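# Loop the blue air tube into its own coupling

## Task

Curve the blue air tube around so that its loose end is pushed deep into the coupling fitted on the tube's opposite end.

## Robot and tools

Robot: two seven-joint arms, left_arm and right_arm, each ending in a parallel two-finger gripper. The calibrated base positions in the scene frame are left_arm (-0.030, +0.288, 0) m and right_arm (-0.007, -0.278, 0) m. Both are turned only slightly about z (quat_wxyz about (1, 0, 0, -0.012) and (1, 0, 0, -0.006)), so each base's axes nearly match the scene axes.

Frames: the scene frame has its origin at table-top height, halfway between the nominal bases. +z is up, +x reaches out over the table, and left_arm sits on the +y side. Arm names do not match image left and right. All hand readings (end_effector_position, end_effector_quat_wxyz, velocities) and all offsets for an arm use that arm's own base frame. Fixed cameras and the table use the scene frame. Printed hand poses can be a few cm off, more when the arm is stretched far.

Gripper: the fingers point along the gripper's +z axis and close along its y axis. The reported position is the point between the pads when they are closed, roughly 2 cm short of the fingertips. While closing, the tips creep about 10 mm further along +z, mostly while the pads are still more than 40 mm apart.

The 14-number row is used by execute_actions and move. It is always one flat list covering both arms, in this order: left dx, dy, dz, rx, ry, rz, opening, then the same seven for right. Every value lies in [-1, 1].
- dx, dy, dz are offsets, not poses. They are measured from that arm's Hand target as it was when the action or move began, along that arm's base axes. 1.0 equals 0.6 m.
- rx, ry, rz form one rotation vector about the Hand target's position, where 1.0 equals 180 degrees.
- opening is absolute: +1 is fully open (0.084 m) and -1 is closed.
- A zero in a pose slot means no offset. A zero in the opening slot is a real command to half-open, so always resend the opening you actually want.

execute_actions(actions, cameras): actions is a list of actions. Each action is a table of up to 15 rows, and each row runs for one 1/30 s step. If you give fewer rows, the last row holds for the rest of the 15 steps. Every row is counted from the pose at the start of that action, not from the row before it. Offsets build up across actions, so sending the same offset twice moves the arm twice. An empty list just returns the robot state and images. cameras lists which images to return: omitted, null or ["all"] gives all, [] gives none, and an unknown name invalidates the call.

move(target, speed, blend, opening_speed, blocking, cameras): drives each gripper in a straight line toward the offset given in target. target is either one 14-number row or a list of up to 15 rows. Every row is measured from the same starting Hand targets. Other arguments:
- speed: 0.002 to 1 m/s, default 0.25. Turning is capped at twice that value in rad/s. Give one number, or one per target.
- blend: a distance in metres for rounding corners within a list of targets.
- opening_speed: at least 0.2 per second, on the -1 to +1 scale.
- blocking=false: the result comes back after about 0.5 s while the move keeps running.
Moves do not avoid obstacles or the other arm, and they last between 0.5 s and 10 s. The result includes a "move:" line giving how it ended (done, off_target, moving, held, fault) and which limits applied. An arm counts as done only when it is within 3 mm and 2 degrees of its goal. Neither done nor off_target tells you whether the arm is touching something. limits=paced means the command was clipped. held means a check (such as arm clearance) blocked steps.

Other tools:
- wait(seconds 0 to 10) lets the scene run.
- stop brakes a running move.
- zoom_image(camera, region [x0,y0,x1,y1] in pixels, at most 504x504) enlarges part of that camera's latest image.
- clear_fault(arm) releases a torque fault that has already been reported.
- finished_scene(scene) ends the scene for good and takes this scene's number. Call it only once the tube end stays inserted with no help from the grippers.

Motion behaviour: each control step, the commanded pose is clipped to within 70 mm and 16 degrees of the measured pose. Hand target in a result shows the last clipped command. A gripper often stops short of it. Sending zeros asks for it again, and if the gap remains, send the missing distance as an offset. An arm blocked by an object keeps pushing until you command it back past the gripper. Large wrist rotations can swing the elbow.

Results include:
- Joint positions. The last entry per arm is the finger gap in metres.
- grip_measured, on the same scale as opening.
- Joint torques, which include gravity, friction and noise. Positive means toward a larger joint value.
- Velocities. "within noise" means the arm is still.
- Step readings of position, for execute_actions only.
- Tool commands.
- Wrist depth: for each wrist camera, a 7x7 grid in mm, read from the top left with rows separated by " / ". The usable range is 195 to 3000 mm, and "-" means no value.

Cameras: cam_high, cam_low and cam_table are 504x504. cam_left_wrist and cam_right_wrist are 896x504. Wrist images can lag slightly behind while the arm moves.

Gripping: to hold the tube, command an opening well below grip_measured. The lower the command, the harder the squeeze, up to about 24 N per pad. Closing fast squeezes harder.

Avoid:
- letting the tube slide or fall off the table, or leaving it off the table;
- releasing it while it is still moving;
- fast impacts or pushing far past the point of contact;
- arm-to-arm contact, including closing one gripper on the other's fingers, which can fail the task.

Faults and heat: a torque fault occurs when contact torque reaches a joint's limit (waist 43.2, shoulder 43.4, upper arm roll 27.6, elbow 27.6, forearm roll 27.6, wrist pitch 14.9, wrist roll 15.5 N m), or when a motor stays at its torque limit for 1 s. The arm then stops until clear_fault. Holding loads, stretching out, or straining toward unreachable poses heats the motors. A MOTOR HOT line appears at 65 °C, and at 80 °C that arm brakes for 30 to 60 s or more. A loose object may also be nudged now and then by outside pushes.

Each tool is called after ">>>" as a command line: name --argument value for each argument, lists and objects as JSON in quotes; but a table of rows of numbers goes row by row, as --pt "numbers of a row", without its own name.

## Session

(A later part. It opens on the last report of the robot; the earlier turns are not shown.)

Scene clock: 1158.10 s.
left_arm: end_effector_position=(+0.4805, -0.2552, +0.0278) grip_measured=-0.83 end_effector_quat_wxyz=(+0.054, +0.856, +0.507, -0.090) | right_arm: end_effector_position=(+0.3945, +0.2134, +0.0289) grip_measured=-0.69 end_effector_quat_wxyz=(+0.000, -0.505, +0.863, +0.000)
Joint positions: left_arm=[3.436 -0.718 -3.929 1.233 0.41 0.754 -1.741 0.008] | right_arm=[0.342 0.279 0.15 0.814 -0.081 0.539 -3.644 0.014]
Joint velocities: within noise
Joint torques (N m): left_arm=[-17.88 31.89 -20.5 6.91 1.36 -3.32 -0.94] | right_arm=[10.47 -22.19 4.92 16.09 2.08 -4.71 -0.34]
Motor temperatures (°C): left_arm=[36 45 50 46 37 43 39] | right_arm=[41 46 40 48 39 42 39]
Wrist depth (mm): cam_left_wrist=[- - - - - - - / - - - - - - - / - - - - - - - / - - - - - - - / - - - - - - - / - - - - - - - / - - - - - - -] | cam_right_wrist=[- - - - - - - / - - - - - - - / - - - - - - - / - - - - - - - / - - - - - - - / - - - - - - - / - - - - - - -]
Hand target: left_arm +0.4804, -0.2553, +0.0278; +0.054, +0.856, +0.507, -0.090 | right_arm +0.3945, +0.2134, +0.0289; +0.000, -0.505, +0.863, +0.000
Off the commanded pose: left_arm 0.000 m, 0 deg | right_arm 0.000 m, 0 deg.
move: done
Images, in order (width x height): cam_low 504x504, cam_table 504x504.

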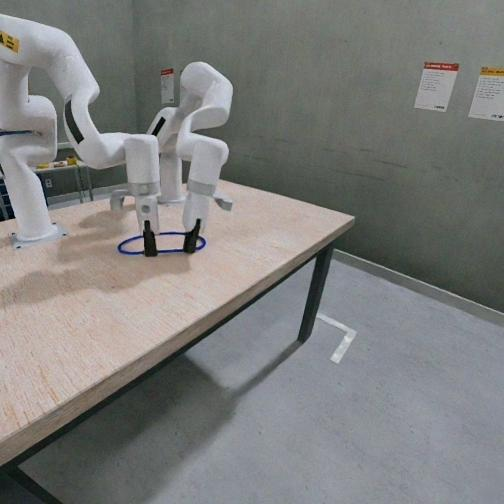

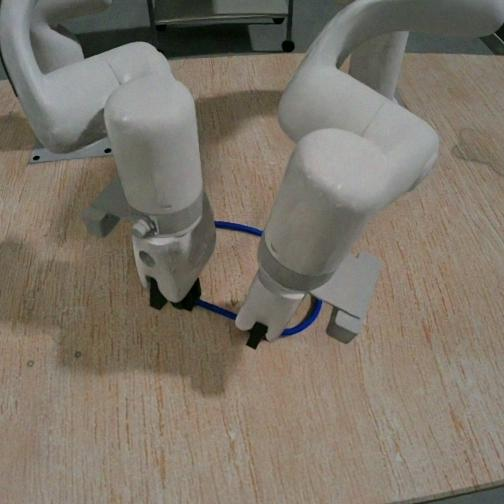

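>>> move --target '[-0.0024,-0.0044,0,0,0,0,-1,0,0,0,0,0,0,-1]' --speed 0.015 --cameras '["cam_low","cam_table"]'

>>> zoom_image --camera "cam_low" --region '[116, 233, 216, 273]'

>>> zoom_image --camera "cam_table" --region '[170, 270, 250, 340]'

Scene clock: 1172.60 s.
left_arm: end_effector_position=(+0.4790, -0.2579, +0.0278) grip_measured=-0.83 end_effector_quat_wxyz=(+0.054, +0.856, +0.507, -0.090) | right_arm: end_effector_position=(+0.3945, +0.2134, +0.0289) grip_measured=-0.69 end_effector_quat_wxyz=(+0.000, -0.505, +0.863, +0.000)
Joint positions: left_arm=[3.431 -0.717 -3.93 1.232 0.411 0.752 -1.747 0.008] | right_arm=[0.342 0.279 0.15 0.814 -0.081 0.539 -3.644 0.014]
Joint velocities: within noise
Joint torques (N m): left_arm=[-18.69 31.85 -20.45 6.76 1.28 -3.48 -0.98] | right_arm=[9.21 -23 5.66 16.23 1.55 -5.79 -0.86]
Motor temperatures (°C): left_arm=[36 45 58 45 36 43 39] | right_arm=[41 47 41 52 39 46 39]
Wrist depth (mm): cam_left_wrist=[- - - - - - - / - - - - - - - / - - - - - - - / - - - - - - - / - - - - - - - / - - - - - - - / - - - - - - -] | cam_right_wrist=[- - - - - - - / - - - - - - - / - - - - - - - / - - - - - - - / - - - - - - - / - - - - - - - / - - - - - - -]
Hand target: left_arm +0.4790, -0.2579, +0.0278; +0.054, +0.856, +0.507, -0.090 | right_arm +0.3945, +0.2134, +0.0289; +0.000, -0.505, +0.863, +0.000
Off the commanded pose: left_arm 0.000 m, 0 deg | right_arm 0.000 m, 0 deg.
move: done
Images, in order (width x height): cam_low 504x504, cam_table 504x504.

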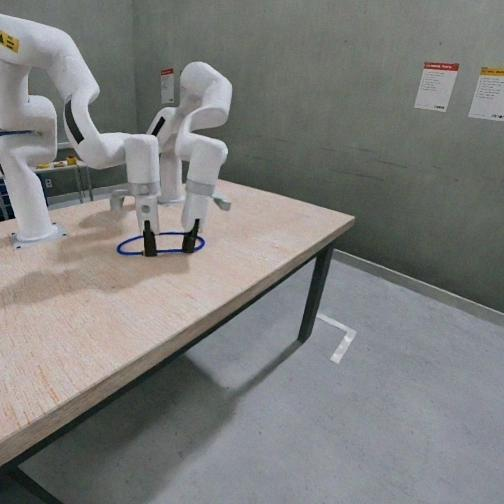

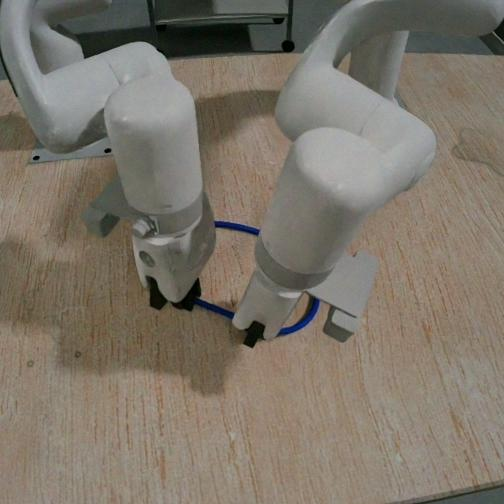

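Scaled by 5.040 from the camera's 504x504 image, which has a finer 720x720 frame.

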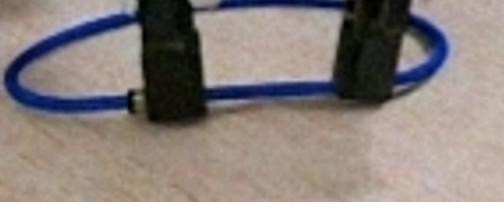

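Scaled by 6.300 from the camera's 504x504 image, which has a finer 720x720 frame.

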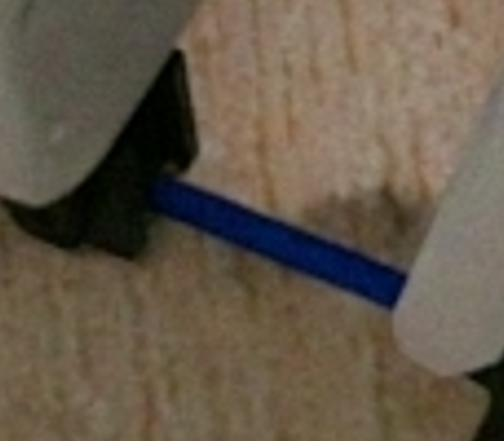

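>>> move --target '[0,0,0,0,0,0,-0.4,0,0,0,0,0,0,-1]' --speed 0.02 --opening_speed 0.3 --cameras '["cam_low","cam_table"]'

>>> zoom_image --camera "cam_low" --region '[116, 233, 216, 273]'

>>> zoom_image --camera "cam_table" --region '[170, 270, 250, 340]'

Scene clock: 1178.40 s.
left_arm: end_effector_position=(+0.4790, -0.2579, +0.0278) grip_measured=-0.42 end_effector_quat_wxyz=(+0.054, +0.856, +0.507, -0.090) | right_arm: end_effector_position=(+0.3945, +0.2134, +0.0289) grip_measured=-0.69 end_effector_quat_wxyz=(+0.000, -0.505, +0.863, +0.000)
Joint positions: left_arm=[3.431 -0.717 -3.93 1.232 0.411 0.752 -1.747 0.026] | right_arm=[0.342 0.279 0.15 0.814 -0.081 0.539 -3.644 0.014]
Joint velocities: within noise
Joint torques (N m): left_arm=[9.56 31.26 -5.15 23.14 -1.92 -2.83 -0.42] | right_arm=[4.88 -20.5 -0.56 7.82 0.76 0.26 -0.67]
Motor temperatures (°C): left_arm=[36 45 58 45 36 44 39] | right_arm=[41 47 41 53 39 46 39]
Wrist depth (mm): cam_left_wrist=[- - - - - - - / - - - - - - - / - - - - - - - / - - - - - - - / - - - - - - - / - - - - - - - / - - - - - - -] | cam_right_wrist=[- - - - - - - / - - - - - - - / - - - - - - - / - - - - - - - / - - - - - - - / - - - - - - - / - - - - - - -]
Hand target: left_arm +0.4790, -0.2579, +0.0278; +0.054, +0.856, +0.507, -0.090 | right_arm +0.3945, +0.2134, +0.0289; +0.000, -0.505, +0.863, +0.000
Off the commanded pose: left_arm 0.000 m, 0 deg | right_arm 0.000 m, 0 deg.
move: done
Images, in order (width x height): cam_low 504x504, cam_table 504x504.

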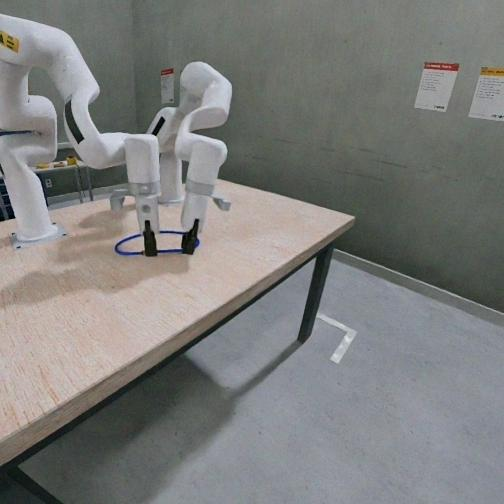

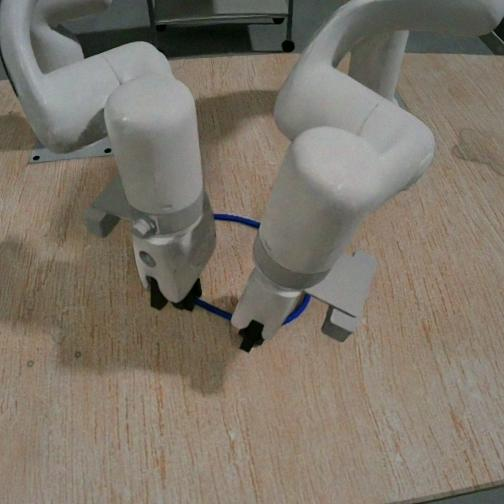

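Scaled by 5.040 from the camera's 504x504 image, which has a finer 720x720 frame.

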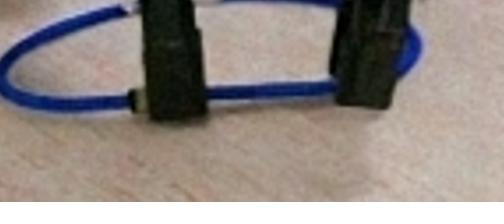

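Scaled by 6.300 from the camera's 504x504 image, which has a finer 720x720 frame.

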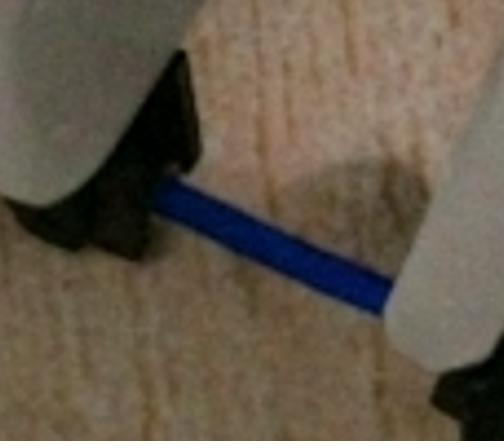

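>>> move --pt "0 0 0.03 0 0 0 -0.2 0 0 0 0 0 0 -1" --pt "0.0 0.1 0.25 0 0 0 -0.2 0 0 0 0 0 0 -1" --speed '[0.04,0.12]' --opening_speed 0.3

>>> zoom_image --camera "cam_low" --region '[116, 233, 216, 273]'

>>> zoom_image --camera "cam_table" --region '[170, 200, 330, 360]'

Scene clock: 1183.30 s.
left_arm: end_effector_position=(+0.4790, -0.1980, +0.1778) grip_measured=-0.22 end_effector_quat_wxyz=(+0.054, +0.856, +0.507, -0.090) | right_arm: end_effector_position=(+0.3945, +0.2134, +0.0289) grip_measured=-0.69 end_effector_quat_wxyz=(+0.000, -0.505, +0.863, +0.000)
Joint positions: left_arm=[3.724 -0.388 -4.143 1.25 0.132 1.06 -1.522 0.035] | right_arm=[0.342 0.279 0.15 0.814 -0.081 0.539 -3.644 0.014]
Joint velocities: within noise
Joint torques (N m): left_arm=[7.33 27.36 -8.38 25.28 -3.48 0.16 1.43] | right_arm=[-5.54 -13.48 0.36 11.4 0.12 -2.23 -0.28]
Motor temperatures (°C): left_arm=[36 45 56 47 36 43 39] | right_arm=[41 47 41 51 39 46 39]
Wrist depth (mm): cam_left_wrist=[273 273 274 275 274 276 275 / 280 281 281 282 283 282 283 / 288 288 289 289 290 291 291 / 295 295 296 296 296 297 298 / 303 303 304 305 305 306 307 / 312 313 312 314 314 315 316 / 320 320 321 322 323 323 324] | cam_right_wrist=[- - - - - - - / - - - - - - - / - - - - - - - / - - - - - - - / - - - - - - - / - - - - - - - / - - - - - - -]
Hand target: left_arm +0.4790, -0.1979, +0.1778; +0.054, +0.856, +0.507, -0.090 | right_arm +0.3945, +0.2134, +0.0289; +0.000, -0.505, +0.863, +0.000
Off the commanded pose: left_arm 0.000 m, 0 deg | right_arm 0.000 m, 0 deg.
move: done
camera_calibration:
cam_left_wrist: T_world_to_cam=[[0.883853, -0.467223, 0.0224876, -0.493093], [-0.460301, -0.860192, 0.219527, 0.0786894], [-0.0832245, -0.204381, -0.975347, 0.301811], [0, 0, 0, 1]] pos_world=[0.497161, -0.101012, 0.288185]
cam_right_wrist: T_world_to_cam=[[-0.865114, 0.501522, 0.00736151, 0.267732], [0.501574, 0.865055, 0.0101556, -0.320141], [-0.00127483, 0.0124781, -0.999921, 0.159319], [0, 0, 0, 1]] pos_world=[0.392396, 0.140679, 0.160587]

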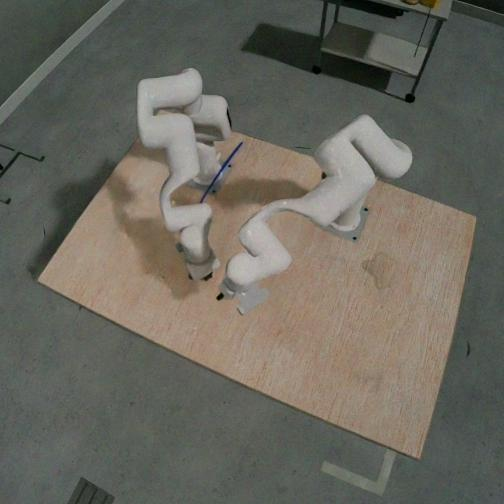

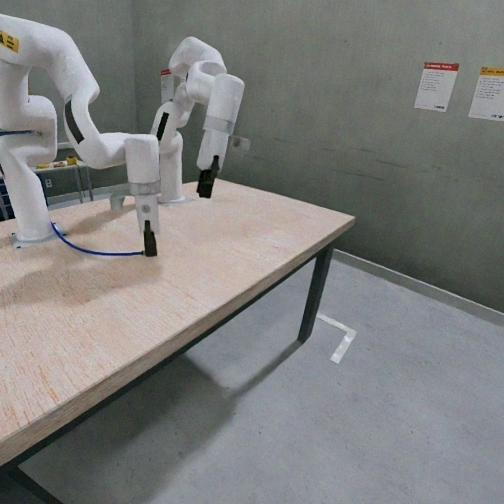

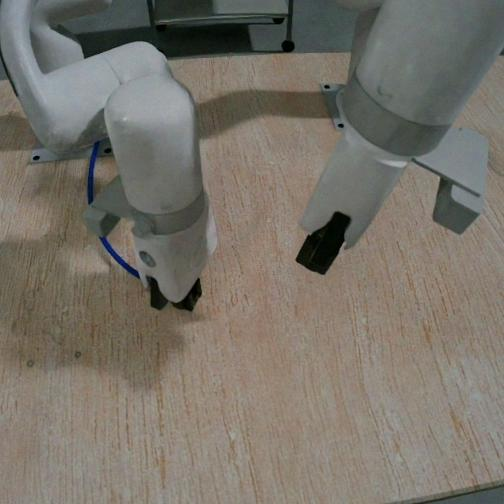

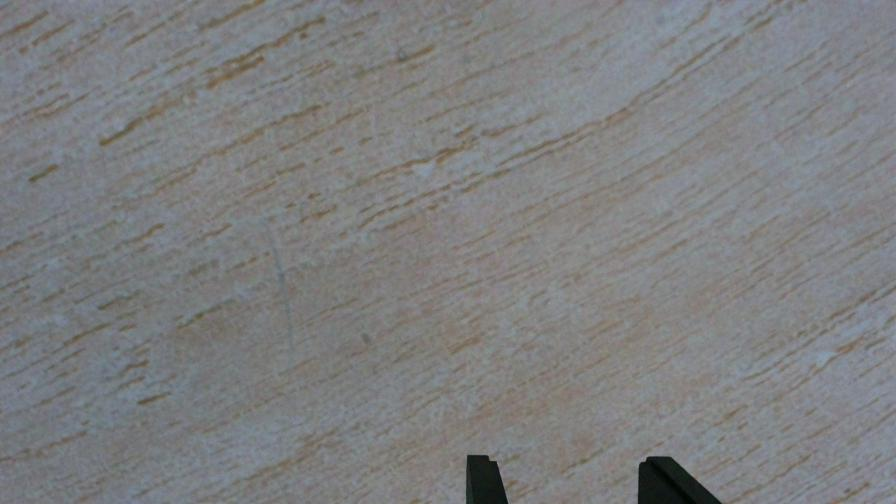

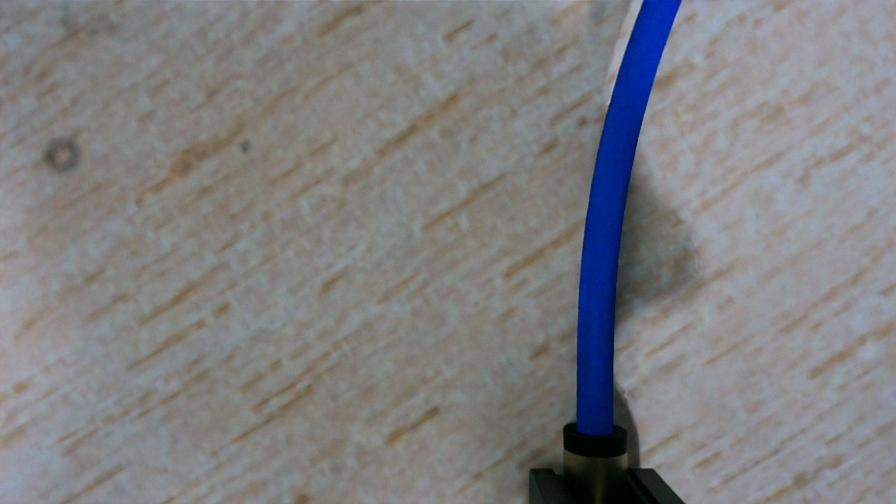

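Scaled by 5.040 from the camera's 504x504 image, which has a finer 720x720 frame.

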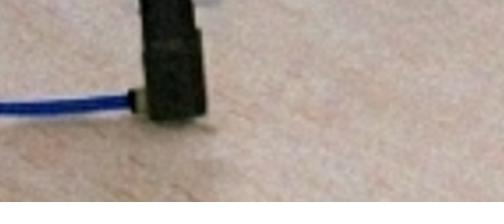

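Scaled by 3.150 from the camera's 504x504 image, which has a finer 720x720 frame.

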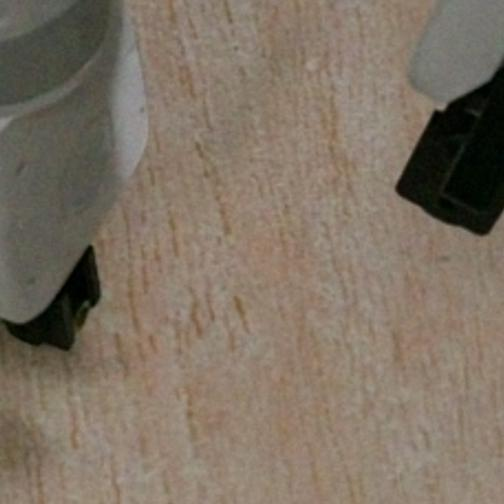

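>>> move --target '[-0.2422,0.3,0.25,0,0,0.4,-0.2,0.42,-0.03,0.06,0,0,0,-1]' --speed 0.15

Scene clock: 1224.03 s.
left_arm: end_effector_position=(+0.3336, -0.0179, +0.3278) grip_measured=-0.22 end_effector_quat_wxyz=(+0.097, +0.394, +0.913, -0.041) | right_arm: end_effector_position=(+0.6466, +0.1952, +0.0649) grip_measured=-0.69 end_effector_quat_wxyz=(+0.000, -0.504, +0.863, +0.000)
Joint positions: left_arm=[4.023 0.77 -3.692 0.845 -0.575 1.481 -1.834 0.035] | right_arm=[0.24 0.893 0.086 1.968 -0.077 1.077 -3.869 0.014]
Joint velocities: within noise
Joint torques (N m): left_arm=[7.48 5.07 8.74 25.35 3.3 -0.12 -1.15] | right_arm=[5.97 -22.78 -0.95 17.07 1.74 -0.46 -0.79]
Motor temperatures (°C): left_arm=[36 44 48 53 37 42 39] | right_arm=[41 46 40 52 39 43 39]
Wrist depth (mm): cam_left_wrist=[418 417 418 419 421 421 420 / 427 428 428 431 430 431 432 / 439 440 442 443 442 444 445 / 448 448 450 452 450 452 455 / 462 464 463 464 465 466 468 / 476 476 478 478 478 481 480 / 485 487 489 489 493 492 494] | cam_right_wrist=[- - - - - - - / 937 - - - - - - / 933 - - - - - - / 941 - - - - - - / 937 941 - - - - - / 940 942 - - - - - / 940 939 - - - - -]
Hand target: left_arm +0.3336, -0.0179, +0.3278; +0.097, +0.394, +0.913, -0.041 | right_arm +0.6465, +0.1954, +0.0649; +0.000, -0.505, +0.863, +0.000
Off the commanded pose: left_arm 0.000 m, 0 deg | right_arm 0.000 m, 0 deg.
move: done
camera_calibration:
cam_left_wrist: T_world_to_cam=[[0.717452, 0.696243, 0.0225563, -0.207575], [0.675861, -0.703562, 0.219573, -0.242596], [0.168746, -0.142288, -0.975335, 0.389851], [0, 0, 0, 1]] pos_world=[0.2471, 0.0293126, 0.438185]
cam_right_wrist: T_world_to_cam=[[-0.865002, 0.501715, 0.00736328, 0.494457], [0.501767, 0.864943, 0.0101559, -0.431357], [-0.00127347, 0.0124795, -0.999921, 0.195862], [0, 0, 0, 1]] pos_world=[0.644396, 0.122578, 0.196587]

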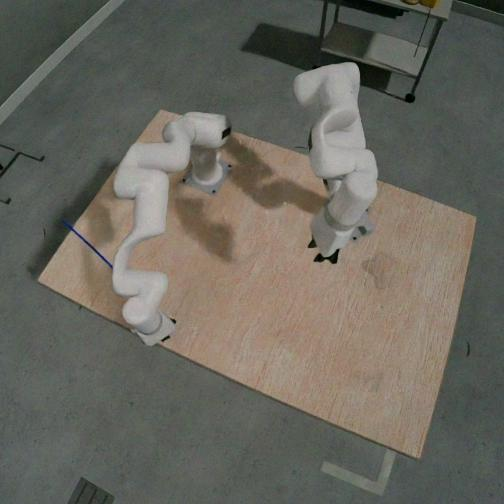

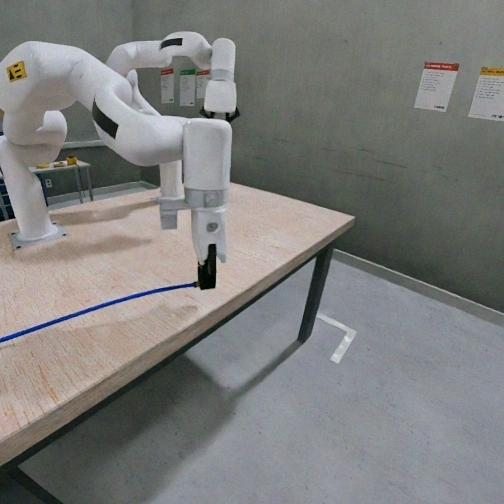

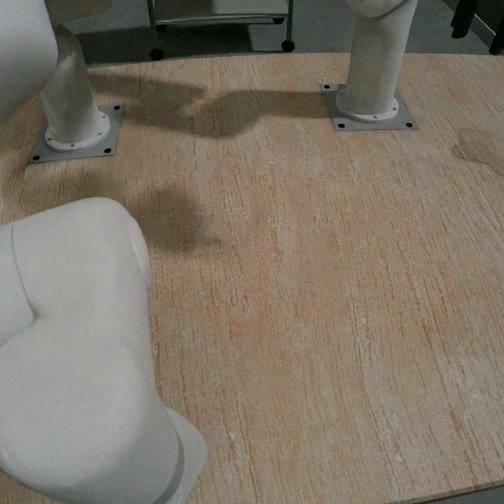

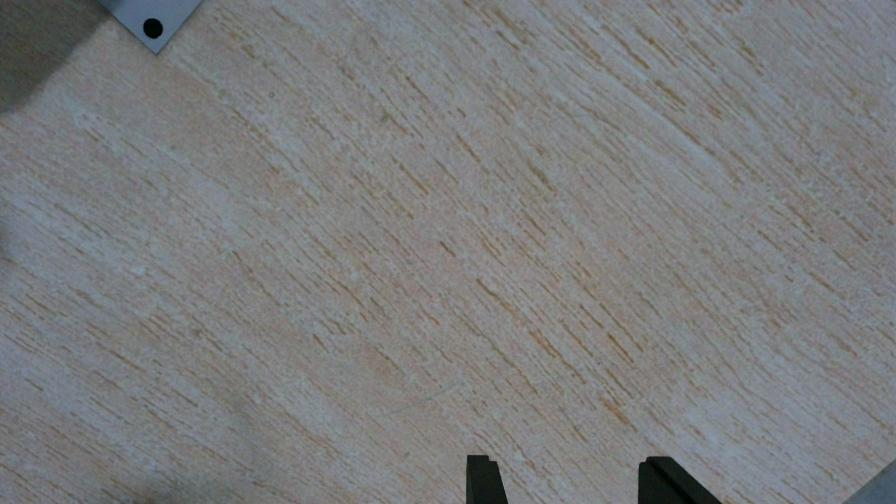

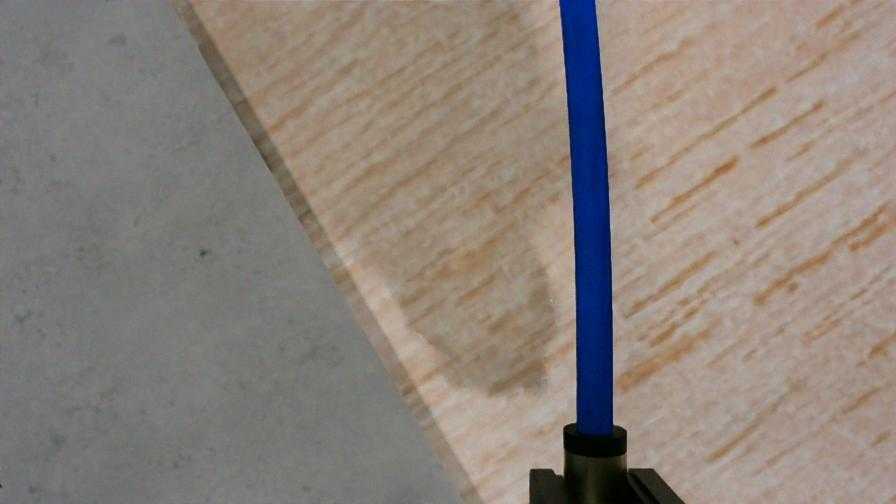

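>>> move --pt "0 0 0 0 0 0.3 -0.2 0 0 0 0 0 -0.39 -1" --pt "0 0 0 0 0 0.6 -0.2 0 -0.05 0 0 0 -0.783 -1" --speed 0.15 --blend 0.01

Scene clock: 1235.30 s.
left_arm: end_effector_position=(+0.3336, -0.0179, +0.3278) grip_measured=-0.22 end_effector_quat_wxyz=(+0.090, -0.507, +0.856, +0.054) | right_arm: end_effector_position=(+0.6465, +0.1654, +0.0649) grip_measured=-0.69 end_effector_quat_wxyz=(+0.000, +0.645, +0.764, -0.001)
Joint positions: left_arm=[4.493 1.23 -3.953 0.927 -0.726 1.699 -3.5 0.035] | right_arm=[0.481 0.891 -0.363 1.916 0.318 1.081 -1.647 0.014]
Joint velocities: within noise
Joint torques (N m): left_arm=[7.52 -8.88 9.15 17.73 -3.06 -0.29 -1.09] | right_arm=[8.79 -22.01 -7.78 10.72 2.44 -0.66 0.8]
Motor temperatures (°C): left_arm=[36 44 48 52 37 42 39] | right_arm=[41 48 41 52 39 43 39]
Wrist depth (mm): cam_left_wrist=[415 417 418 417 420 423 419 / 426 427 427 429 429 433 431 / 436 439 439 441 442 445 447 / 448 448 450 450 453 455 457 / 459 458 461 465 467 468 469 / 470 472 474 480 480 482 483 / 488 486 484 486 491 493 496] | cam_right_wrist=[- - - - - 939 934 / - - - - - 934 934 / - - - - - 935 938 / - - - - - 937 938 / - - - - - 938 936 / 195 - - - - 936 941 / 195 195 - - - 942 937]
Hand target: left_arm +0.3336, -0.0179, +0.3278; +0.090, -0.507, +0.856, +0.054 | right_arm +0.6465, +0.1654, +0.0649; +0.000, +0.645, +0.764, -0.001
Off the commanded pose: left_arm 0.000 m, 0 deg | right_arm 0.000 m, 0 deg.
move: done
camera_calibration:
cam_left_wrist: T_world_to_cam=[[-0.883817, 0.467289, 0.0225527, 0.322591], [0.460371, 0.860134, 0.21961, -0.142652], [0.0832229, 0.204477, -0.975327, 0.424711], [0, 0, 0, 1]] pos_world=[0.315439, -0.114888, 0.438285]
cam_right_wrist: T_world_to_cam=[[0.987757, 0.155825, 0.00735404, -0.631181], [0.155748, -0.987745, 0.0101604, 0.12462], [0.00884716, -0.00889066, -0.999921, 0.193226], [0, 0, 0, 1]] pos_world=[0.602335, 0.223164, 0.196587]

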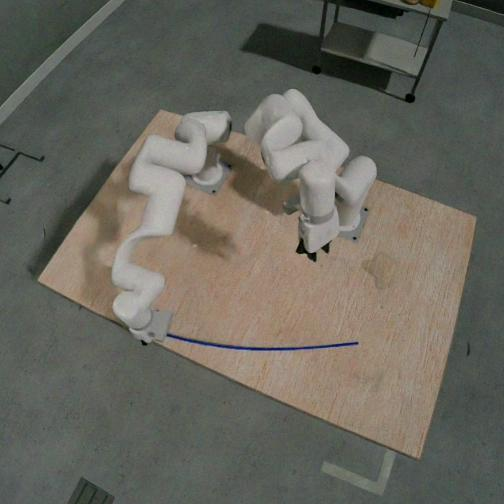

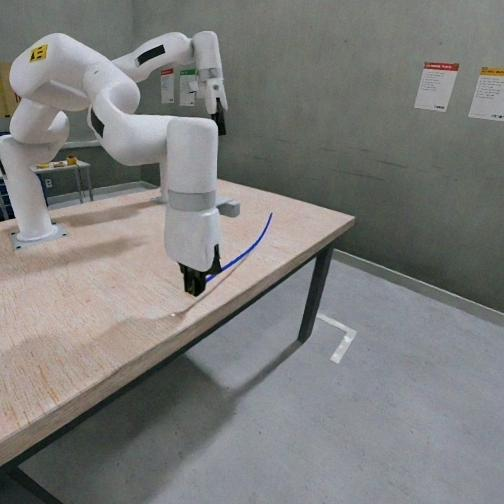

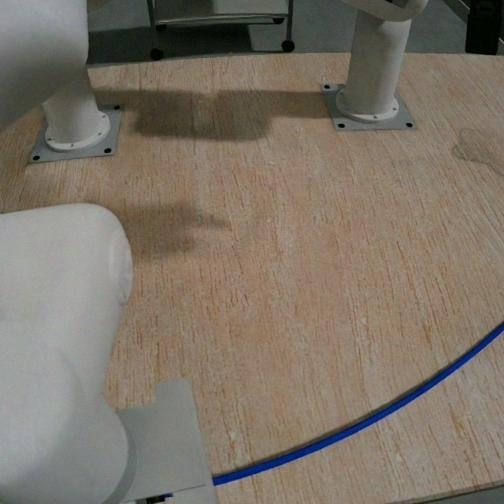

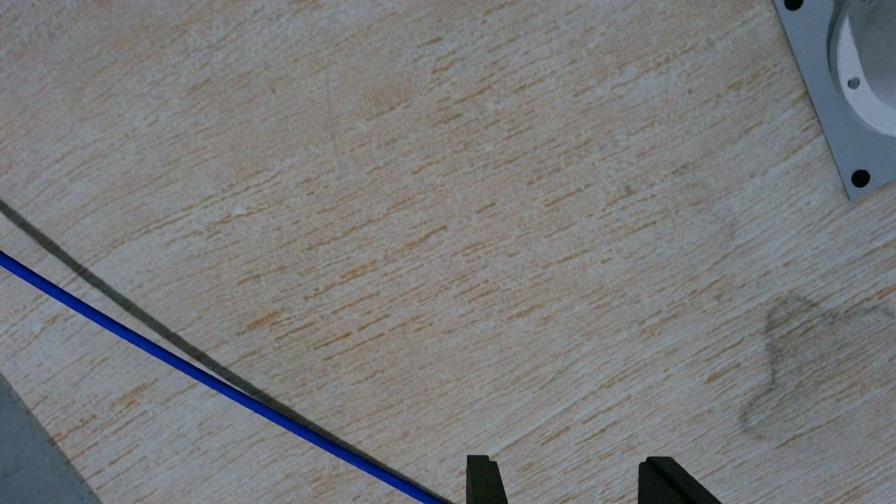

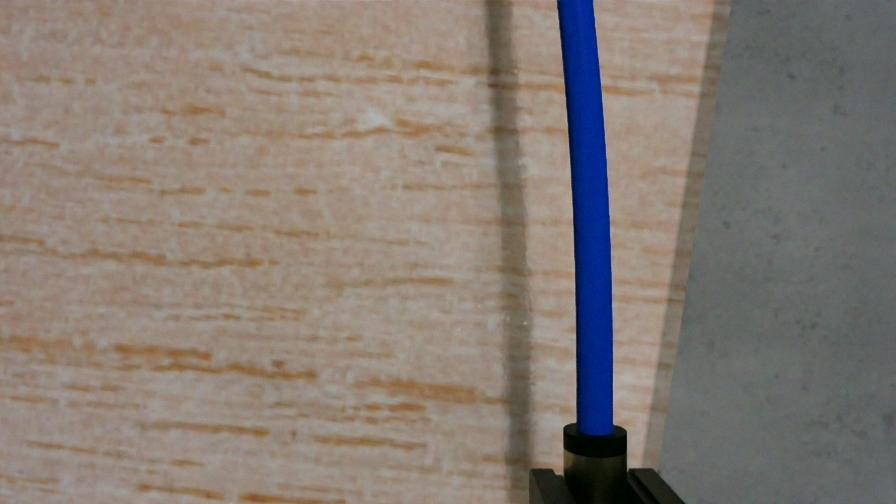

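>>> move --pt "0 0 0 0 0 0.1 -0.2 -0.3957 -0.3418 0 0 0 0 -1" --pt "0 0 0 0 0 0.2111 -0.2 -0.3957 -0.3418 -0.055 0 0 0 -1" --speed '[0.15,0.04]'

>>> zoom_image --camera "cam_low" --region '[80, 223, 160, 283]'

>>> zoom_image --camera "cam_right_wrist" --region '[450, 300, 750, 504]'

Scene clock: 1249.13 s.
left_arm: end_effector_position=(+0.3336, -0.0179, +0.3278) grip_measured=-0.22 end_effector_quat_wxyz=(-0.067, +0.758, -0.644, -0.080) | right_arm: end_effector_position=(+0.4091, -0.0397, +0.0319) grip_measured=-0.69 end_effector_quat_wxyz=(+0.000, +0.645, +0.764, -0.001)
Joint positions: left_arm=[4.691 1.305 -3.994 1.055 -0.744 1.887 -4.064 0.035] | right_arm=[0.482 0.208 -0.557 0.681 0.222 0.515 -1.999 0.014]
Joint velocities: within noise
Joint torques (N m): left_arm=[7.35 -12.73 10.3 14.65 -3.05 -0.18 -1.08] | right_arm=[-9.78 -7.72 -0.27 8.14 2.42 -2.39 -0.68]
Motor temperatures (°C): left_arm=[36 43 48 50 37 41 39] | right_arm=[41 47 41 50 39 43 39]
Wrist depth (mm): cam_left_wrist=[414 416 417 419 421 421 423 / 425 427 427 429 431 432 434 / 437 437 440 441 442 447 446 / 447 449 448 452 452 458 457 / 459 459 461 466 467 470 463 / 470 472 474 477 481 482 482 / 483 483 489 490 491 494 496] | cam_right_wrist=[- - - - - - - / - - - - - - - / - - - - - - - / - - - - - - - / - - - - - - - / - - - - - - - / - - - - - - -]
Hand target: left_arm +0.3336, -0.0179, +0.3278; -0.067, +0.758, -0.644, -0.080 | right_arm +0.4091, -0.0397, +0.0319; +0.000, +0.645, +0.764, -0.001
Off the commanded pose: left_arm 0.000 m, 0 deg | right_arm 0.000 m, 0 deg.
move: done
camera_calibration:
cam_left_wrist: T_world_to_cam=[[-0.984143, -0.175936, 0.0225549, 0.344516], [-0.166806, 0.961225, 0.219598, 0.0683674], [-0.0603154, 0.212353, -0.97533, 0.472731], [0, 0, 0, 1]] pos_world=[0.378971, -0.10549, 0.438285]
cam_right_wrist: T_world_to_cam=[[0.987773, 0.155728, 0.00735483, -0.364488], [0.15565, -0.98776, 0.0101605, -0.040621], [0.00884708, -0.0088915, -0.999921, 0.160506], [0, 0, 0, 1]] pos_world=[0.364934, 0.0180643, 0.163587]

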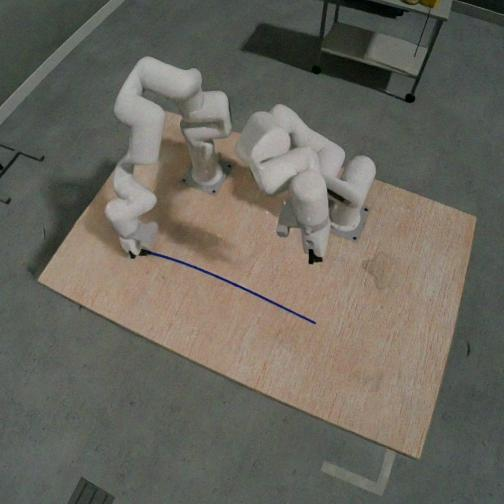

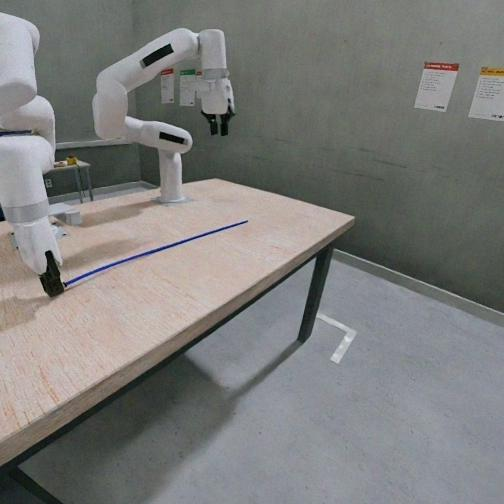

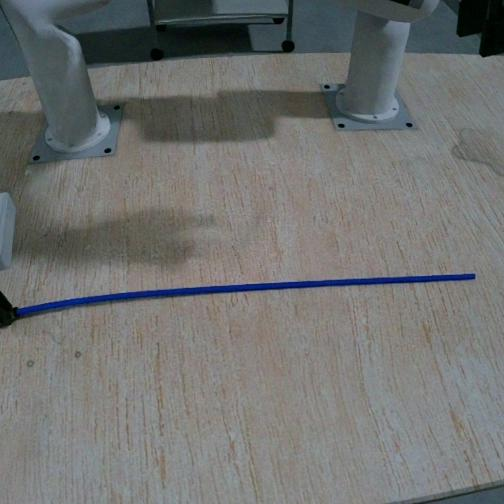

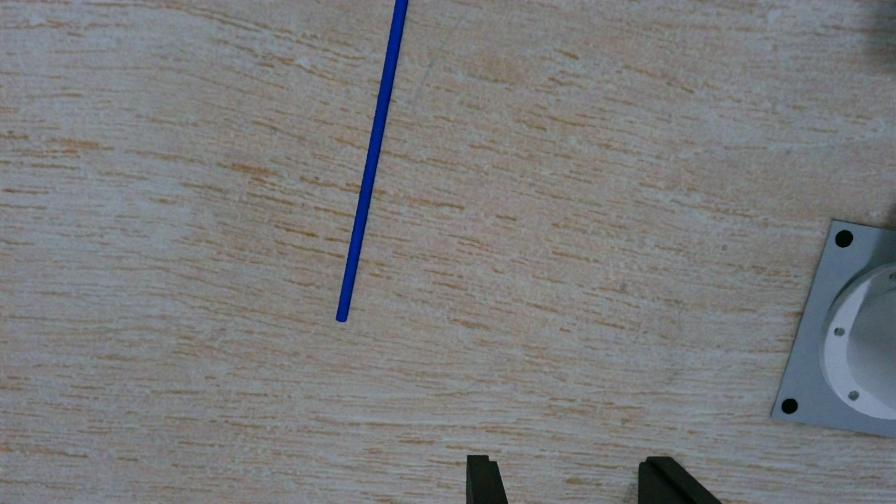

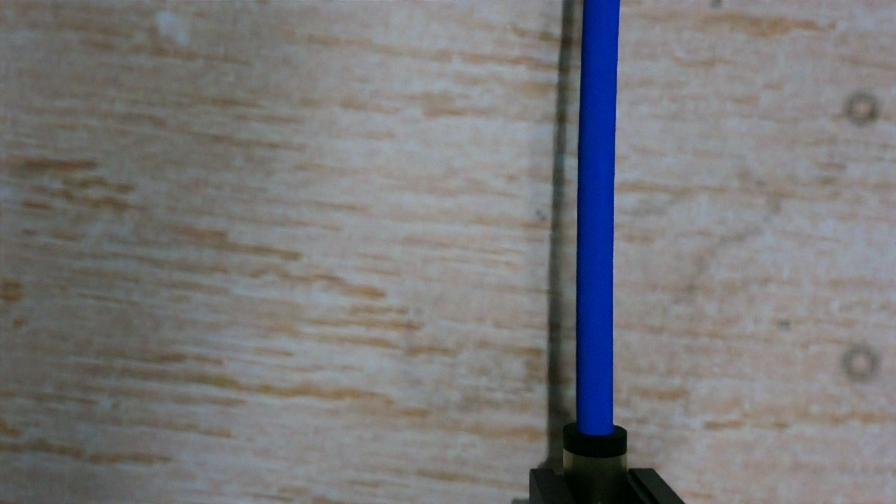

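Scaled by 6.300 from the camera's 504x504 image, which has a finer 720x720 frame.

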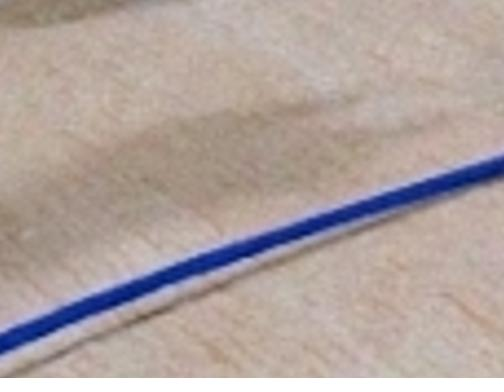

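Scaled by 1.680 from the camera's 896x504 image, which has a finer 1280x720 frame.

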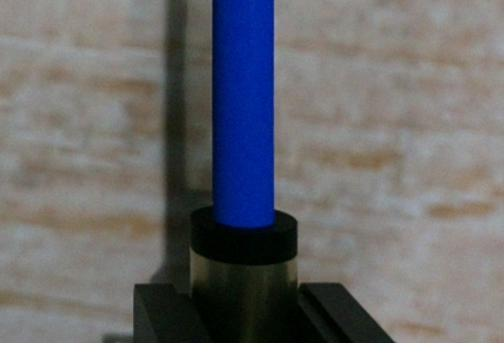

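>>> move --target '[0,0,0,0,0,0,-0.2,0,0,-0.0165,0,0,0,-1]' --speed 0.02 --cameras '["cam_right_wrist"]'

Scene clock: 1253.20 s.
left_arm: end_effector_position=(+0.3336, -0.0179, +0.3278) grip_measured=-0.22 end_effector_quat_wxyz=(-0.067, +0.758, -0.644, -0.080) | right_arm: end_effector_position=(+0.4091, -0.0397, +0.0220) grip_measured=-0.69 end_effector_quat_wxyz=(+0.000, +0.645, +0.764, -0.001)
Joint positions: left_arm=[4.691 1.305 -3.994 1.055 -0.744 1.887 -4.064 0.035] | right_arm=[0.469 0.24 -0.538 0.681 0.26 0.489 -2.027 0.014]
Joint velocities: within noise
Joint torques (N m): left_arm=[7.21 -13.43 10.39 12.56 -2.8 -0.55 -0.99] | right_arm=[-9.86 -7.88 -0.39 13.59 2.45 -2.16 -0.73]
Motor temperatures (°C): left_arm=[36 43 49 49 37 41 39] | right_arm=[41 47 41 50 39 43 39]
Wrist depth (mm): cam_left_wrist=[415 415 417 420 422 422 424 / 424 427 426 429 433 433 434 / 436 439 440 442 443 447 447 / 445 448 450 451 453 455 456 / 457 460 462 464 466 468 463 / 472 473 475 478 483 482 483 / 484 485 487 490 493 493 498] | cam_right_wrist=[- - - - - - - / - - - - - - - / - - - - - - - / - - - - - - - / - - - - - - - / - - - - - - - / - - - - - - -]
Hand target: left_arm +0.3336, -0.0179, +0.3278; -0.067, +0.758, -0.644, -0.080 | right_arm +0.4091, -0.0397, +0.0220; +0.000, +0.645, +0.764, -0.001
Off the commanded pose: left_arm 0.000 m, 0 deg | right_arm 0.000 m, 0 deg.
move: done
camera_calibration:
cam_right_wrist: T_world_to_cam=[[0.987773, 0.155728, 0.00735483, -0.364416], [0.15565, -0.98776, 0.0101605, -0.0405214], [0.00884708, -0.0088915, -0.999921, 0.150706], [0, 0, 0, 1]] pos_world=[0.364934, 0.0180643, 0.153787]
Images, in order (width x height): cam_right_wrist 896x504.

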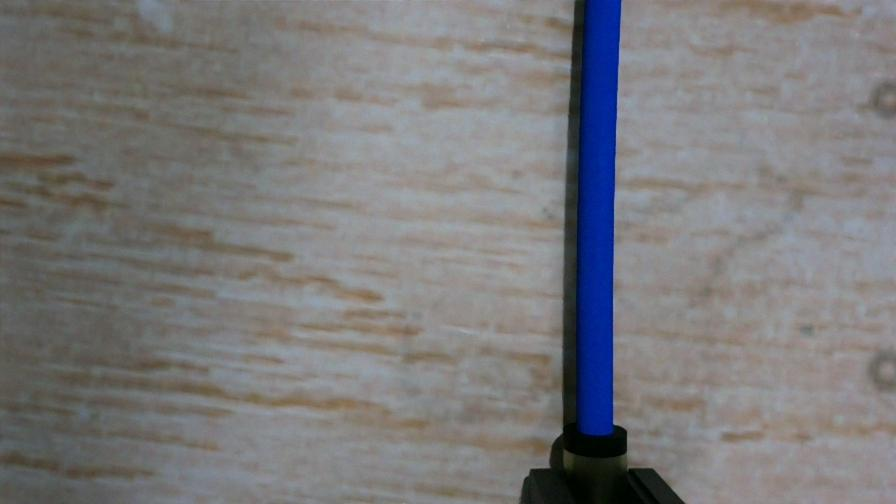

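>>> move --pt "0 0 0 0 0 0 -0.2 0 0 -0.0015 0 0 0 -0.5" --pt "0 0 0 0 0 0 -0.2 -0.002 0.0116 -0.0015 0 0 0 -0.5" --pt "0 0 0 0 0 0 -0.2 -0.002 0.0116 -0.0015 0 0 0 -1" --speed 0.015 --opening_speed 0.3 --cameras '["cam_right_wrist"]'

>>> zoom_image --camera "cam_right_wrist" --region '[450, 300, 750, 504]'

Scene clock: 1260.83 s.
left_arm: end_effector_position=(+0.3336, -0.0179, +0.3278) grip_measured=-0.22 end_effector_quat_wxyz=(-0.067, +0.758, -0.644, -0.080) | right_arm: end_effector_position=(+0.4079, -0.0327, +0.0211) grip_measured=-0.69 end_effector_quat_wxyz=(+0.000, +0.645, +0.764, -0.001)
Joint positions: left_arm=[4.691 1.305 -3.994 1.055 -0.744 1.887 -4.064 0.035] | right_arm=[0.482 0.237 -0.534 0.674 0.259 0.484 -2.009 0.014]
Joint velocities: within noise
Joint torques (N m): left_arm=[7.46 -13.44 10.93 10.91 -2.9 -0.79 -0.83] | right_arm=[8.46 -18.75 -0.6 7.52 -1.85 -2.24 0.73]
Motor temperatures (°C): left_arm=[36 43 49 48 37 41 39] | right_arm=[41 47 41 49 39 43 39]
Wrist depth (mm): cam_left_wrist=[414 416 417 418 421 422 424 / 424 427 426 429 431 432 434 / 437 440 438 440 444 446 447 / 448 448 451 450 453 457 458 / 457 461 461 464 465 468 465 / 470 472 477 476 480 482 481 / 485 488 487 489 492 495 497] | cam_right_wrist=[- - - - - - - / - - - - - - - / - - - - - - - / - - - - - - - / - - - - - - - / - - - - - - - / - - - - - - -]
Hand target: left_arm +0.3336, -0.0179, +0.3278; -0.067, +0.758, -0.644, -0.080 | right_arm +0.4079, -0.0327, +0.0211; +0.000, +0.645, +0.764, -0.001
Off the commanded pose: left_arm 0.000 m, 0 deg | right_arm 0.000 m, 0 deg.
move: done
camera_calibration:
cam_right_wrist: T_world_to_cam=[[0.987772, 0.155729, 0.0074536, -0.364328], [0.15565, -0.98776, 0.0101761, -0.0334124], [0.00894707, -0.00889149, -0.99992, 0.149743], [0, 0, 0, 1]] pos_world=[0.363734, 0.0250643, 0.152786]
Images, in order (width x height): cam_right_wrist 896x504.

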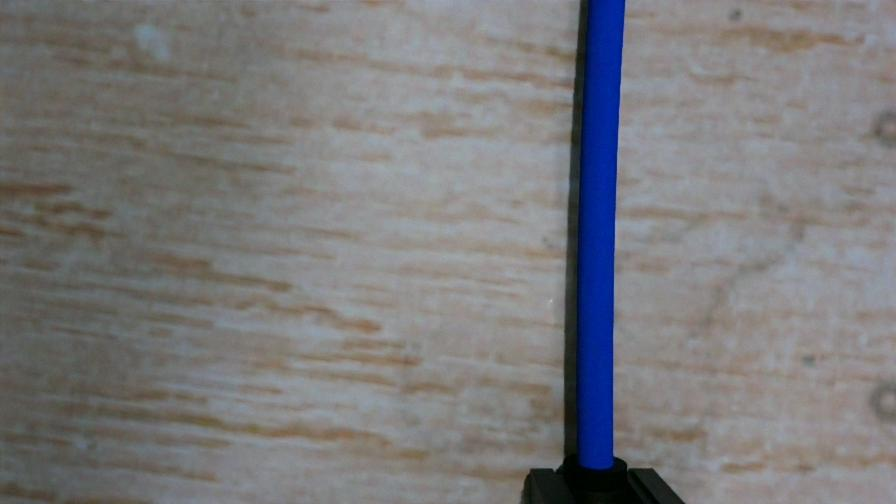

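Scaled by 1.680 from the camera's 896x504 image, which has a finer 1280x720 frame.

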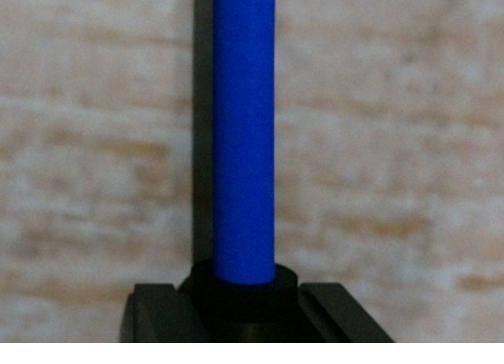

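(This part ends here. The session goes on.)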